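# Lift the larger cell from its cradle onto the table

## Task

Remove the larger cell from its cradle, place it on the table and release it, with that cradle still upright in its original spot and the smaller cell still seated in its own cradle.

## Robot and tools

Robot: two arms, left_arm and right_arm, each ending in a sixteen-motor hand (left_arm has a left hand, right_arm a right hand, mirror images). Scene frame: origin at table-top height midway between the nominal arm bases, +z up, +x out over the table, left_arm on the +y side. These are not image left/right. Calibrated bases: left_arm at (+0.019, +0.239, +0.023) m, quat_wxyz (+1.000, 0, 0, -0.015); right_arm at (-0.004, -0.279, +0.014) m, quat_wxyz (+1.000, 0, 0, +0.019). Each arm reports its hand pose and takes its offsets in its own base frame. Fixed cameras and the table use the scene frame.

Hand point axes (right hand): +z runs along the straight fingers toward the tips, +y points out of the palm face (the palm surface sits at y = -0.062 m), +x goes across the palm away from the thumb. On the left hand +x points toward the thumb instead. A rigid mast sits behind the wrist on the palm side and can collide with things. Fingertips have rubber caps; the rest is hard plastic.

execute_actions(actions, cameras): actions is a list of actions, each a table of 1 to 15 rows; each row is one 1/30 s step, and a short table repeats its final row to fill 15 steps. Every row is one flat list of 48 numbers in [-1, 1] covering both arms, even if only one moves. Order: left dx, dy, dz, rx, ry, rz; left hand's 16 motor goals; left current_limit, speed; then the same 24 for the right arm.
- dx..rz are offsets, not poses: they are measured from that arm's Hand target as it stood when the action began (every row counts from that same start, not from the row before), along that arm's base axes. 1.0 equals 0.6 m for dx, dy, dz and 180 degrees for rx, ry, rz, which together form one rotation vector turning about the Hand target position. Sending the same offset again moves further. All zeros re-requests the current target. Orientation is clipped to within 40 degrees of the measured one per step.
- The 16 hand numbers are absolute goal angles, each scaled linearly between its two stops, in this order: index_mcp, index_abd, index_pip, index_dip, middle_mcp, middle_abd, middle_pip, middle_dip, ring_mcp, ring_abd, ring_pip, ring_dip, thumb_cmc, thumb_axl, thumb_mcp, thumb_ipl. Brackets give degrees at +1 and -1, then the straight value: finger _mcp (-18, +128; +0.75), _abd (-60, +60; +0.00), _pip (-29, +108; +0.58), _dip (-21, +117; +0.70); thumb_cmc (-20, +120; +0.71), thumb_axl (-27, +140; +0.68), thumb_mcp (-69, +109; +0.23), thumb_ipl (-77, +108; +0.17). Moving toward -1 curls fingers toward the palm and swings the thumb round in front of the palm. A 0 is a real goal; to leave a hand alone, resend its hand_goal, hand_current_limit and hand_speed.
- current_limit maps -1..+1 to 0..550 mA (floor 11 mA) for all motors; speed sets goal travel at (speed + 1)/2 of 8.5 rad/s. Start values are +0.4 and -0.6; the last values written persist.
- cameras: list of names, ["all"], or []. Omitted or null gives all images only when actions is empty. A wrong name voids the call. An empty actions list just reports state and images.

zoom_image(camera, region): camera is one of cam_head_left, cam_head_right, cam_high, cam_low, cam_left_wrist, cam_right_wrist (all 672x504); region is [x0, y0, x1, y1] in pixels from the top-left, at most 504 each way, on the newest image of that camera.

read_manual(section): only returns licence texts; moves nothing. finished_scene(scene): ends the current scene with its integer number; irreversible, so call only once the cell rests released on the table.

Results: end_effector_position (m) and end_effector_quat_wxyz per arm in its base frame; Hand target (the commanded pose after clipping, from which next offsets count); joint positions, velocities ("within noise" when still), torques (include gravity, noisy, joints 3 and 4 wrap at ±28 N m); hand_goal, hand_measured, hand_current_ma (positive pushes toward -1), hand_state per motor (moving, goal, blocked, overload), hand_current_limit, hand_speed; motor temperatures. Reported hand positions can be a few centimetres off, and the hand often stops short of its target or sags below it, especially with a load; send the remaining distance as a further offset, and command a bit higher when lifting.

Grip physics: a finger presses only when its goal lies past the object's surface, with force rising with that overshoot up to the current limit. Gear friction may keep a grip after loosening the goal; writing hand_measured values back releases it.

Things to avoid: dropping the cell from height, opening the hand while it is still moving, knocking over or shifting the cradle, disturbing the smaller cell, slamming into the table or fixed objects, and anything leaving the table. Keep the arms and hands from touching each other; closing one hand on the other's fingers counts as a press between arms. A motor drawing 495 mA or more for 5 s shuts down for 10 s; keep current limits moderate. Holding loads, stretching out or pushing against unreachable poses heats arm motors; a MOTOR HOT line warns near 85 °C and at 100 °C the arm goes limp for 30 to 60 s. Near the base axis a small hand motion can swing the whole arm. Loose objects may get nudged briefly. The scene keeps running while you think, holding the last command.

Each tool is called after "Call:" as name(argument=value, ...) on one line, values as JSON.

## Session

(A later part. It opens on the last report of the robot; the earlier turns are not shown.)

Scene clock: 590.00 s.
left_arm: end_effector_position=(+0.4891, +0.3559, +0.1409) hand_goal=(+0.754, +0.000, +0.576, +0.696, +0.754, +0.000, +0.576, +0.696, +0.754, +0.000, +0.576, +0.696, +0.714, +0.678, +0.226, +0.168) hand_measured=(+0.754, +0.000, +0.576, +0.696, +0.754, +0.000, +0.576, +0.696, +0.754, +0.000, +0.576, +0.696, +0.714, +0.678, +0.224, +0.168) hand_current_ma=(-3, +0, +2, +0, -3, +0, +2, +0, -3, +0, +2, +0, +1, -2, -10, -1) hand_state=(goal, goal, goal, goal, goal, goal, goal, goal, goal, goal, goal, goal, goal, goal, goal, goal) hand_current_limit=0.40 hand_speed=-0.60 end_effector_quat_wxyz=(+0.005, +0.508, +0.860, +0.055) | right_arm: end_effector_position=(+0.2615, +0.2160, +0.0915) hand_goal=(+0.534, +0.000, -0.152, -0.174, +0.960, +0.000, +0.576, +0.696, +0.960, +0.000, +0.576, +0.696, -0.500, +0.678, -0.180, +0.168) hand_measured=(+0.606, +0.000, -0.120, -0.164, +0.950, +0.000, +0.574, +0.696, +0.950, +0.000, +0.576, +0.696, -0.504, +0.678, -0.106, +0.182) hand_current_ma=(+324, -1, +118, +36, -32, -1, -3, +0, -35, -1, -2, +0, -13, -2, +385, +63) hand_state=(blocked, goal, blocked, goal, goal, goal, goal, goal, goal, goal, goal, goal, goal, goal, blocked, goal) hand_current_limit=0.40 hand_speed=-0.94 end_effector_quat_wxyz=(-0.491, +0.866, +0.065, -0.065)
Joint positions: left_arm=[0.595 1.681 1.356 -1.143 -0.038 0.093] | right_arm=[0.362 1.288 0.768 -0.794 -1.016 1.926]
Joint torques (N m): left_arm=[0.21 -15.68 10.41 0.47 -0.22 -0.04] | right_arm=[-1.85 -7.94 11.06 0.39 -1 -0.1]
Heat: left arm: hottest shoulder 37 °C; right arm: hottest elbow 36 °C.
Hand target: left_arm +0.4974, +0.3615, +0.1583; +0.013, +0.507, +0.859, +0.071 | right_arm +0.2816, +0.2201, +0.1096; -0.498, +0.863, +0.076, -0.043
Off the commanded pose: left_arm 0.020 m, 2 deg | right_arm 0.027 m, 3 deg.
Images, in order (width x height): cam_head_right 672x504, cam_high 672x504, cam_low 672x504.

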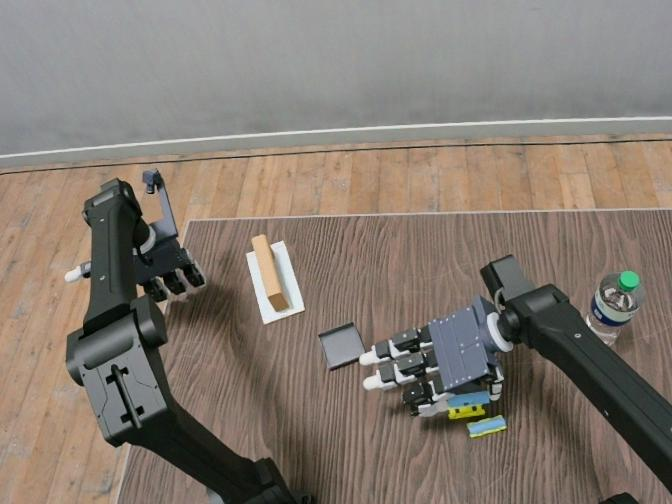

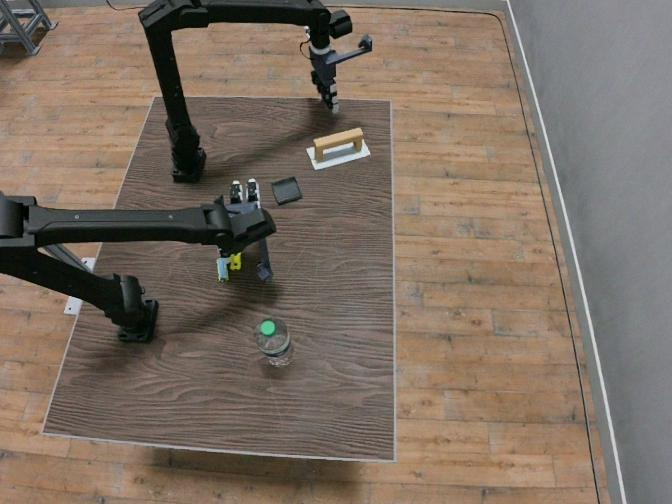

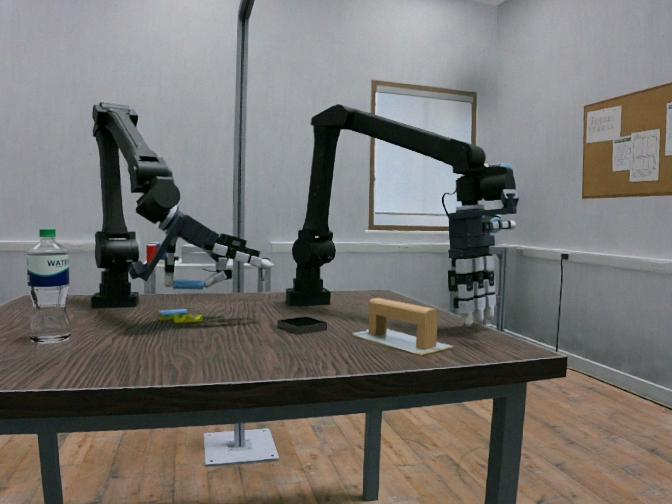

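Call:
execute_actions(actions=[[[0,0,0,0,0,0,0.754,0,0.576,0.696,0.754,0,0.576,0.696,0.754,0,0.576,0.696,0.714,0.678,0.226,0.168,0.4,-0.6,0.08,0,-0.01,0,0,0,0.534,0,-0.153,-0.174,0.959,0,0.576,0.696,0.959,0,0.576,0.696,-0.5,0.678,-0.18,0.168,0.4,-0.94]],[[0,0,0,0,0,0,0.754,0,0.576,0.696,0.754,0,0.576,0.696,0.754,0,0.576,0.696,0.714,0.678,0.226,0.168,0.4,-0.6,0.08,0,-0.04,0,0,0,0.534,0,-0.153,-0.174,0.959,0,0.576,0.696,0.959,0,0.576,0.696,-0.5,0.678,-0.18,0.168,0.4,-0.94]],[[0,0,0,0,0,0,0.754,0,0.576,0.696,0.754,0,0.576,0.696,0.754,0,0.576,0.696,0.714,0.678,0.226,0.168,0.4,-0.6,0,0,-0.06,0,0,0,0.534,0,-0.153,-0.174,0.959,0,0.576,0.696,0.959,0,0.576,0.696,-0.5,0.678,-0.18,0.168,0.4,-0.94]]], cameras=["cam_head_right", "cam_high", "cam_low"])

Call:
zoom_image(camera="cam_low", region=[140, 250, 240, 350])

Scene clock: 609.87 s.
left_arm: end_effector_position=(+0.4891, +0.3559, +0.1409) hand_goal=(+0.754, +0.000, +0.576, +0.696, +0.754, +0.000, +0.576, +0.696, +0.754, +0.000, +0.576, +0.696, +0.714, +0.678, +0.226, +0.168) hand_measured=(+0.754, +0.000, +0.576, +0.696, +0.754, +0.000, +0.576, +0.696, +0.754, +0.000, +0.576, +0.696, +0.714, +0.678, +0.224, +0.168) hand_current_ma=(-3, +0, +2, +0, -3, +0, +2, +0, -3, +0, +2, +0, +1, -2, -10, -1) hand_state=(goal, goal, goal, goal, goal, goal, goal, goal, goal, goal, goal, goal, goal, goal, goal, goal) hand_current_limit=0.40 hand_speed=-0.60 end_effector_quat_wxyz=(+0.005, +0.508, +0.860, +0.055) | right_arm: end_effector_position=(+0.3650, +0.2173, +0.0395) hand_goal=(+0.534, +0.000, -0.152, -0.174, +0.960, +0.000, +0.576, +0.696, +0.960, +0.000, +0.576, +0.696, -0.500, +0.678, -0.180, +0.168) hand_measured=(+0.606, +0.000, -0.120, -0.164, +0.950, +0.000, +0.574, +0.696, +0.950, +0.000, +0.576, +0.696, -0.504, +0.678, -0.106, +0.182) hand_current_ma=(+324, -1, +119, +36, -32, -1, -3, +0, -35, -1, -2, +0, -11, -2, +385, +63) hand_state=(blocked, goal, blocked, goal, goal, goal, goal, goal, goal, goal, goal, goal, goal, goal, blocked, goal) hand_current_limit=0.40 hand_speed=-0.94 end_effector_quat_wxyz=(-0.494, +0.865, +0.066, -0.058)
Joint positions: left_arm=[0.595 1.681 1.356 -1.143 -0.038 0.093] | right_arm=[0.278 1.632 0.981 -0.774 -1.034 1.781]
Joint torques (N m): left_arm=[0.15 -15.44 10.4 0.57 -0.21 -0.05] | right_arm=[-1.2 -11.58 8.17 1.1 -1.04 -0.1]
Heat: left arm: hottest shoulder 37 °C; right arm: hottest elbow 38 °C.
Hand target: left_arm +0.4974, +0.3615, +0.1583; +0.013, +0.507, +0.859, +0.071 | right_arm +0.3777, +0.2201, +0.0437; -0.498, +0.863, +0.075, -0.043
Off the commanded pose: left_arm 0.020 m, 2 deg | right_arm 0.014 m, 2 deg.
Images, in order (width x height): cam_head_right 672x504, cam_high 672x504, cam_low 672x504.

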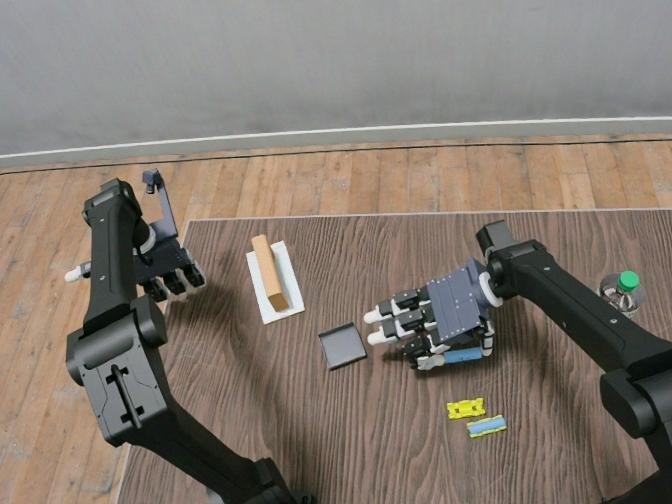

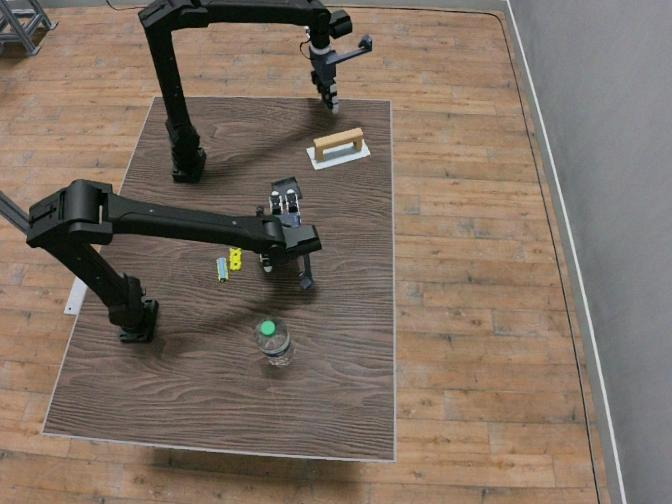

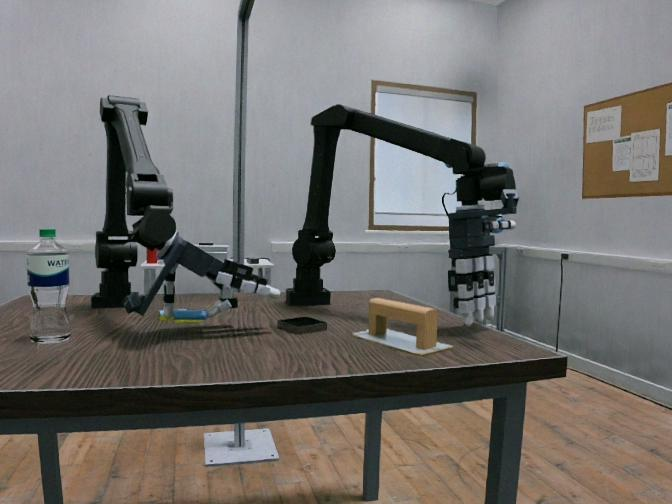

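Scaled by 5.040 from the camera's 672x504 image, which has a finer 960x720 frame.

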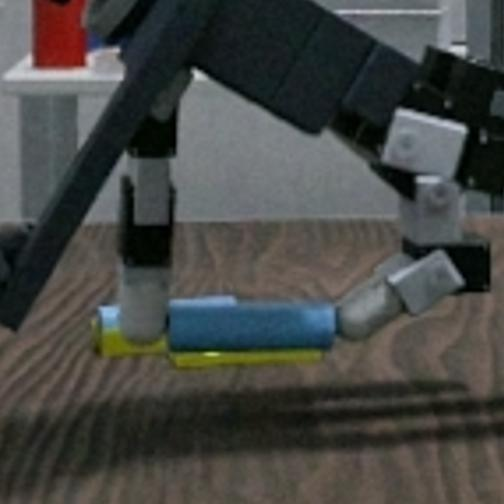

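Call:
execute_actions(actions=[[[0,0,0,0,0,0,0.754,0,0.576,0.696,0.754,0,0.576,0.696,0.754,0,0.576,0.696,0.714,0.678,0.226,0.168,0.4,-0.6,0,0,-0.0333,0,0,0,0.534,0,-0.153,-0.174,0.959,0,0.576,0.696,0.959,0,0.576,0.696,-0.5,0.678,-0.18,0.168,0.4,-0.94]]], cameras=["cam_low"])

Call:
zoom_image(camera="cam_low", region=[140, 250, 240, 350])

Scene clock: 616.57 s.
left_arm: end_effector_position=(+0.4891, +0.3559, +0.1409) hand_goal=(+0.754, +0.000, +0.576, +0.696, +0.754, +0.000, +0.576, +0.696, +0.754, +0.000, +0.576, +0.696, +0.714, +0.678, +0.226, +0.168) hand_measured=(+0.754, +0.000, +0.576, +0.696, +0.754, +0.000, +0.576, +0.696, +0.754, +0.000, +0.576, +0.696, +0.714, +0.678, +0.224, +0.168) hand_current_ma=(-3, +0, +2, +0, -3, +0, +2, +0, -3, +0, +2, +0, +1, -2, -10, -1) hand_state=(goal, goal, goal, goal, goal, goal, goal, goal, goal, goal, goal, goal, goal, goal, goal, goal) hand_current_limit=0.40 hand_speed=-0.60 end_effector_quat_wxyz=(+0.005, +0.508, +0.860, +0.055) | right_arm: end_effector_position=(+0.3745, +0.2200, +0.0269) hand_goal=(+0.534, +0.000, -0.152, -0.174, +0.960, +0.000, +0.576, +0.696, +0.960, +0.000, +0.576, +0.696, -0.500, +0.678, -0.180, +0.168) hand_measured=(+0.606, +0.000, -0.120, -0.164, +0.950, +0.000, +0.574, +0.696, +0.950, +0.000, +0.576, +0.696, -0.504, +0.678, -0.106, +0.182) hand_current_ma=(+324, -1, +119, +36, -32, -1, -3, +0, -35, -1, -2, +0, -11, -2, +385, +63) hand_state=(blocked, goal, blocked, goal, goal, goal, goal, goal, goal, goal, goal, goal, goal, goal, blocked, goal) hand_current_limit=0.40 hand_speed=-0.94 end_effector_quat_wxyz=(-0.496, +0.864, +0.072, -0.047)
Joint positions: left_arm=[0.595 1.681 1.356 -1.143 -0.038 0.093] | right_arm=[0.278 1.663 0.981 -0.719 -1.034 1.78]
Joint torques (N m): left_arm=[0.09 -15.33 10.41 0.42 -0.22 -0.05] | right_arm=[-1.26 -11.63 6.45 1.11 -1.04 -0.09]
Heat: left arm: hottest shoulder 37 °C; right arm: hottest elbow 38 °C.
Hand target: left_arm +0.4974, +0.3615, +0.1583; +0.013, +0.507, +0.859, +0.071 | right_arm +0.3777, +0.2201, +0.0237; -0.498, +0.863, +0.075, -0.043
Off the commanded pose: left_arm 0.020 m, 2 deg | right_arm 0.005 m, 1 deg.
Images, in order (width x height): cam_low 672x504.

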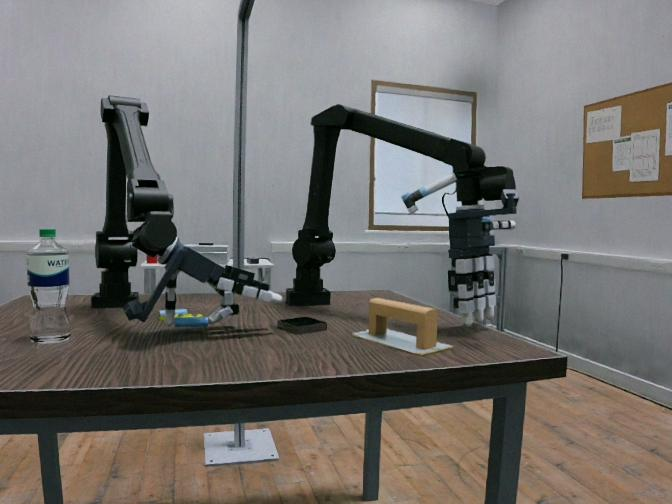

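Scaled by 5.040 from the camera's 672x504 image, which has a finer 960x720 frame.

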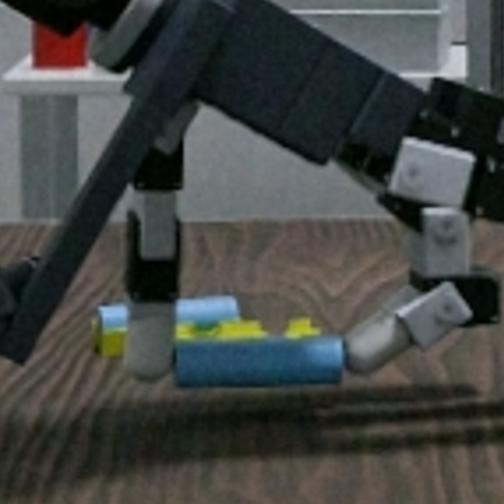

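Call:
execute_actions(actions=[[[0,0,0,0,0,0,0.754,0,0.576,0.696,0.754,0,0.576,0.696,0.754,0,0.576,0.696,0.714,0.678,0.226,0.168,0.4,-0.6,0,0,-0.0183,0,0,0,0.534,0,-0.153,-0.174,0.959,0,0.576,0.696,0.959,0,0.576,0.696,-0.5,0.678,-0.18,0.168,0.4,-0.94]]], cameras=["cam_low"])

Call:
zoom_image(camera="cam_low", region=[140, 250, 240, 350])

Scene clock: 623.53 s.
left_arm: end_effector_position=(+0.4891, +0.3559, +0.1409) hand_goal=(+0.754, +0.000, +0.576, +0.696, +0.754, +0.000, +0.576, +0.696, +0.754, +0.000, +0.576, +0.696, +0.714, +0.678, +0.226, +0.168) hand_measured=(+0.754, +0.000, +0.576, +0.696, +0.754, +0.000, +0.576, +0.696, +0.754, +0.000, +0.576, +0.696, +0.714, +0.678, +0.224, +0.168) hand_current_ma=(-3, +0, +2, +0, -3, +0, +2, +0, -3, +0, +2, +0, +1, -2, -10, -1) hand_state=(goal, goal, goal, goal, goal, goal, goal, goal, goal, goal, goal, goal, goal, goal, goal, goal) hand_current_limit=0.40 hand_speed=-0.60 end_effector_quat_wxyz=(+0.005, +0.508, +0.860, +0.055) | right_arm: end_effector_position=(+0.3750, +0.2203, +0.0177) hand_goal=(+0.534, +0.000, -0.152, -0.174, +0.960, +0.000, +0.576, +0.696, +0.960, +0.000, +0.576, +0.696, -0.500, +0.678, -0.180, +0.168) hand_measured=(+0.606, +0.000, -0.120, -0.166, +0.950, +0.000, +0.574, +0.696, +0.950, +0.000, +0.576, +0.696, -0.504, +0.678, -0.106, +0.184) hand_current_ma=(+321, -1, +119, +25, -32, -1, -3, +0, -35, -1, -2, +0, -11, -2, +385, +74) hand_state=(blocked, goal, blocked, goal, goal, goal, goal, goal, goal, goal, goal, goal, goal, goal, blocked, goal) hand_current_limit=0.40 hand_speed=-0.94 end_effector_quat_wxyz=(-0.496, +0.864, +0.073, -0.046)
Joint positions: left_arm=[0.595 1.681 1.356 -1.143 -0.038 0.093] | right_arm=[0.278 1.68 0.972 -0.691 -1.035 1.78]
Joint torques (N m): left_arm=[0.03 -14.92 10.32 0.43 -0.23 -0.07] | right_arm=[-1.32 -11.34 6.27 1.25 -1.01 -0.09]
Heat: left arm: hottest shoulder 37 °C; right arm: hottest elbow 38 °C.
Hand target: left_arm +0.4974, +0.3615, +0.1583; +0.013, +0.507, +0.859, +0.071 | right_arm +0.3777, +0.2201, +0.0127; -0.498, +0.863, +0.075, -0.043
Off the commanded pose: left_arm 0.020 m, 2 deg | right_arm 0.006 m, 1 deg.
Images, in order (width x height): cam_low 672x504.

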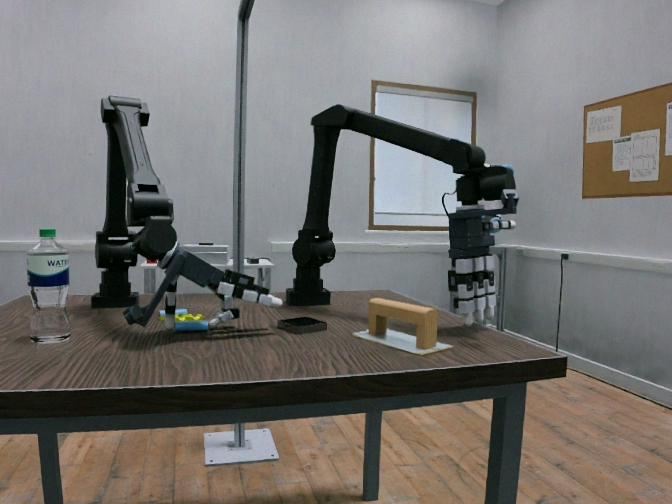

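Scaled by 5.040 from the camera's 672x504 image, which has a finer 960x720 frame.

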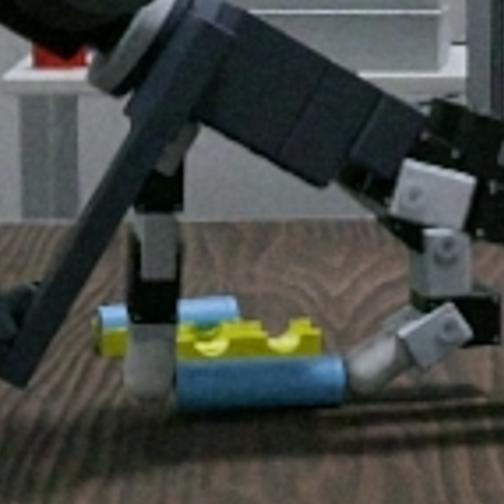

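Call:
execute_actions(actions=[[[0,0,0,0,0,0,0.754,0,0.576,0.696,0.754,0,0.576,0.696,0.754,0,0.576,0.696,0.714,0.678,0.226,0.168,0.4,-0.6,0,0,-0.006,0,0,0,0.534,0,-0.153,-0.174,0.959,0,0.576,0.696,0.959,0,0.576,0.696,-0.5,0.678,-0.18,0.168,0.4,-0.94]]], cameras=["cam_low"])

Call:
zoom_image(camera="cam_low", region=[140, 290, 220, 350])

Scene clock: 630.47 s.
left_arm: end_effector_position=(+0.4891, +0.3559, +0.1409) hand_goal=(+0.754, +0.000, +0.576, +0.696, +0.754, +0.000, +0.576, +0.696, +0.754, +0.000, +0.576, +0.696, +0.714, +0.678, +0.226, +0.168) hand_measured=(+0.754, +0.000, +0.576, +0.696, +0.754, +0.000, +0.576, +0.696, +0.754, +0.000, +0.576, +0.696, +0.714, +0.678, +0.224, +0.168) hand_current_ma=(-3, +0, +2, +0, -3, +0, +2, +0, -3, +0, +2, +0, +1, -2, -10, -1) hand_state=(goal, goal, goal, goal, goal, goal, goal, goal, goal, goal, goal, goal, goal, goal, goal, goal) hand_current_limit=0.40 hand_speed=-0.60 end_effector_quat_wxyz=(+0.005, +0.508, +0.860, +0.055) | right_arm: end_effector_position=(+0.3764, +0.2210, +0.0179) hand_goal=(+0.534, +0.000, -0.152, -0.174, +0.960, +0.000, +0.576, +0.696, +0.960, +0.000, +0.576, +0.696, -0.500, +0.678, -0.180, +0.168) hand_measured=(+0.606, +0.000, -0.120, -0.166, +0.950, +0.000, +0.574, +0.696, +0.950, +0.000, +0.576, +0.696, -0.504, +0.678, -0.106, +0.184) hand_current_ma=(+319, -1, +119, +25, -32, -1, -3, +0, -35, -1, -2, +0, -11, -2, +385, +77) hand_state=(blocked, goal, blocked, goal, goal, goal, goal, goal, goal, goal, goal, goal, goal, goal, blocked, goal) hand_current_limit=0.40 hand_speed=-0.94 end_effector_quat_wxyz=(-0.498, +0.863, +0.074, -0.044)
Joint positions: left_arm=[0.595 1.681 1.356 -1.143 -0.038 0.093] | right_arm=[0.278 1.68 0.972 -0.684 -1.037 1.78]
Joint torques (N m): left_arm=[0.03 -15.15 10.37 0.42 -0.23 -0.03] | right_arm=[-1.38 -11.05 6 1.37 -0.94 -0.09]
Heat: left arm: hottest shoulder 37 °C; right arm: hottest elbow 37 °C.
Hand target: left_arm +0.4974, +0.3615, +0.1583; +0.013, +0.507, +0.859, +0.071 | right_arm +0.3777, +0.2201, +0.0090; -0.498, +0.863, +0.075, -0.043
Off the commanded pose: left_arm 0.020 m, 2 deg | right_arm 0.009 m, 0 deg.
Images, in order (width x height): cam_low 672x504.

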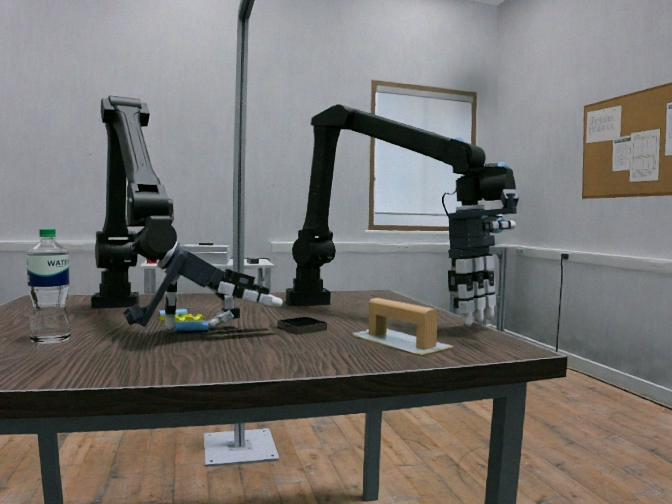

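Scaled by 6.300 from the camera's 672x504 image, which has a finer 960x720 frame.

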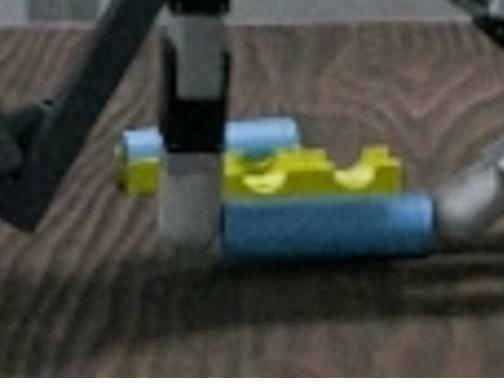

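Call:
execute_actions(actions=[[[0,0,0,0,0,0,0.754,0,0.576,0.696,0.754,0,0.576,0.696,0.754,0,0.576,0.696,0.714,0.678,0.226,0.168,0.4,-0.6,0,0,0.003,0,0,0,0.66,0,-0.153,-0.174,0.959,0,0.576,0.696,0.959,0,0.576,0.696,-0.5,0.678,-0.05,0.168,0.4,-0.9]],[[0,0,0,0,0,0,0.754,0,0.576,0.696,0.754,0,0.576,0.696,0.754,0,0.576,0.696,0.714,0.678,0.226,0.168,0.4,-0.6,0,0,0.003,0,0,0,0.7534,0,-0.08,-0.2,0.959,0,0.576,0.696,0.959,0,0.576,0.696,-0.5,0.678,0.03,0.168,0.4,-0.85]],[[0,0,0,0,0,0,0.754,0,0.576,0.696,0.754,0,0.576,0.696,0.754,0,0.576,0.696,0.714,0.678,0.226,0.168,0.4,-0.6,0,0,0.08,0,0,0,0.7534,0,-0.08,-0.2,0.959,0,0.576,0.696,0.959,0,0.576,0.696,-0.5,0.678,0.03,0.168,0.4,-0.85]],[[0,0,0,0,0,0,0.754,0,0.576,0.696,0.754,0,0.576,0.696,0.754,0,0.576,0.696,0.714,0.678,0.226,0.168,0.4,-0.6,0,0,0.1,0,0,0,0.7534,0,-0.08,-0.2,0.959,0,0.576,0.696,0.959,0,0.576,0.696,-0.5,0.678,0.03,0.168,0.4,-0.85]]], cameras=["cam_head_right", "cam_high", "cam_low"])

Scene clock: 644.47 s.
left_arm: end_effector_position=(+0.4891, +0.3559, +0.1409) hand_goal=(+0.754, +0.000, +0.576, +0.696, +0.754, +0.000, +0.576, +0.696, +0.754, +0.000, +0.576, +0.696, +0.714, +0.678, +0.226, +0.168) hand_measured=(+0.754, +0.000, +0.576, +0.696, +0.754, +0.000, +0.576, +0.696, +0.754, +0.000, +0.576, +0.696, +0.714, +0.678, +0.224, +0.168) hand_current_ma=(-3, +0, +2, +0, -3, +0, +2, +0, -3, +0, +2, +0, +1, -2, -10, -1) hand_state=(goal, goal, goal, goal, goal, goal, goal, goal, goal, goal, goal, goal, goal, goal, goal, goal) hand_current_limit=0.40 hand_speed=-0.60 end_effector_quat_wxyz=(+0.005, +0.508, +0.860, +0.055) | right_arm: end_effector_position=(+0.3611, +0.2166, +0.1054) hand_goal=(+0.754, +0.000, -0.080, -0.200, +0.960, +0.000, +0.576, +0.696, +0.960, +0.000, +0.576, +0.696, -0.500, +0.678, +0.030, +0.168) hand_measured=(+0.738, +0.000, -0.084, -0.198, +0.950, +0.000, +0.574, +0.696, +0.950, +0.000, +0.576, +0.696, -0.504, +0.678, +0.026, +0.170) hand_current_ma=(-61, -1, -11, +8, -32, -1, -3, +0, -35, -1, -2, +0, -11, -2, -16, +6) hand_state=(goal, goal, goal, goal, goal, goal, goal, goal, goal, goal, goal, goal, goal, goal, goal, goal) hand_current_limit=0.40 hand_speed=-0.85 end_effector_quat_wxyz=(-0.494, +0.865, +0.065, -0.060)
Joint positions: left_arm=[0.595 1.681 1.356 -1.143 -0.038 0.093] | right_arm=[0.278 1.528 1.058 -0.96 -1.037 1.78]
Joint torques (N m): left_arm=[0.09 -15.33 10.37 0.42 -0.23 -0.06] | right_arm=[-1.26 -11.4 10.76 0.31 -0.95 -0.07]
Heat: left arm: hottest shoulder 37 °C; right arm: hottest elbow 37 °C.
Hand target: left_arm +0.4974, +0.3615, +0.1583; +0.013, +0.507, +0.859, +0.071 | right_arm +0.3778, +0.2201, +0.1207; -0.498, +0.863, +0.075, -0.043
Off the commanded pose: left_arm 0.020 m, 2 deg | right_arm 0.023 m, 2 deg.
Images, in order (width x height): cam_head_right 672x504, cam_high 672x504, cam_low 672x504.

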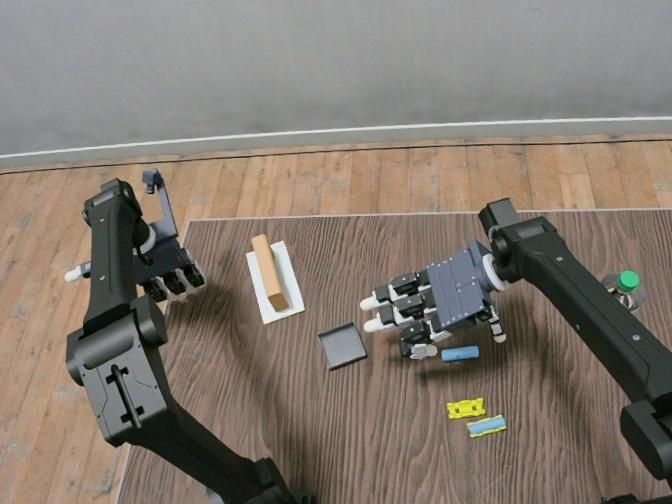

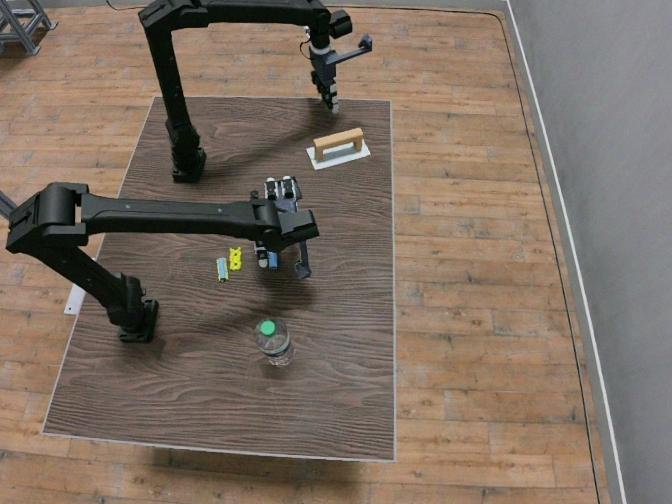

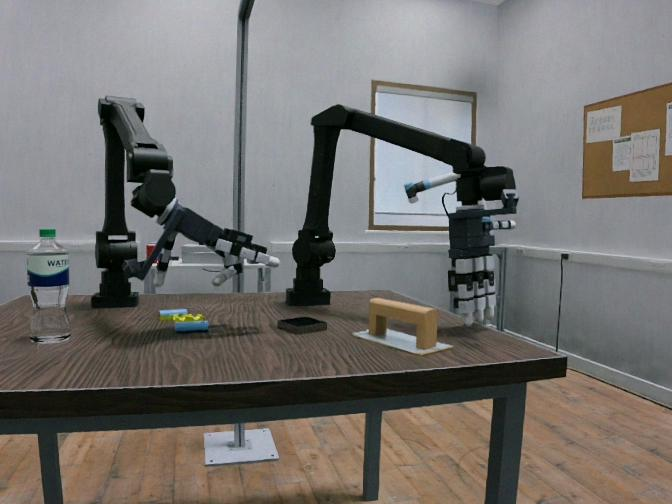

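Call:
finished_scene(scene=1)

The scene is finished: the task was done.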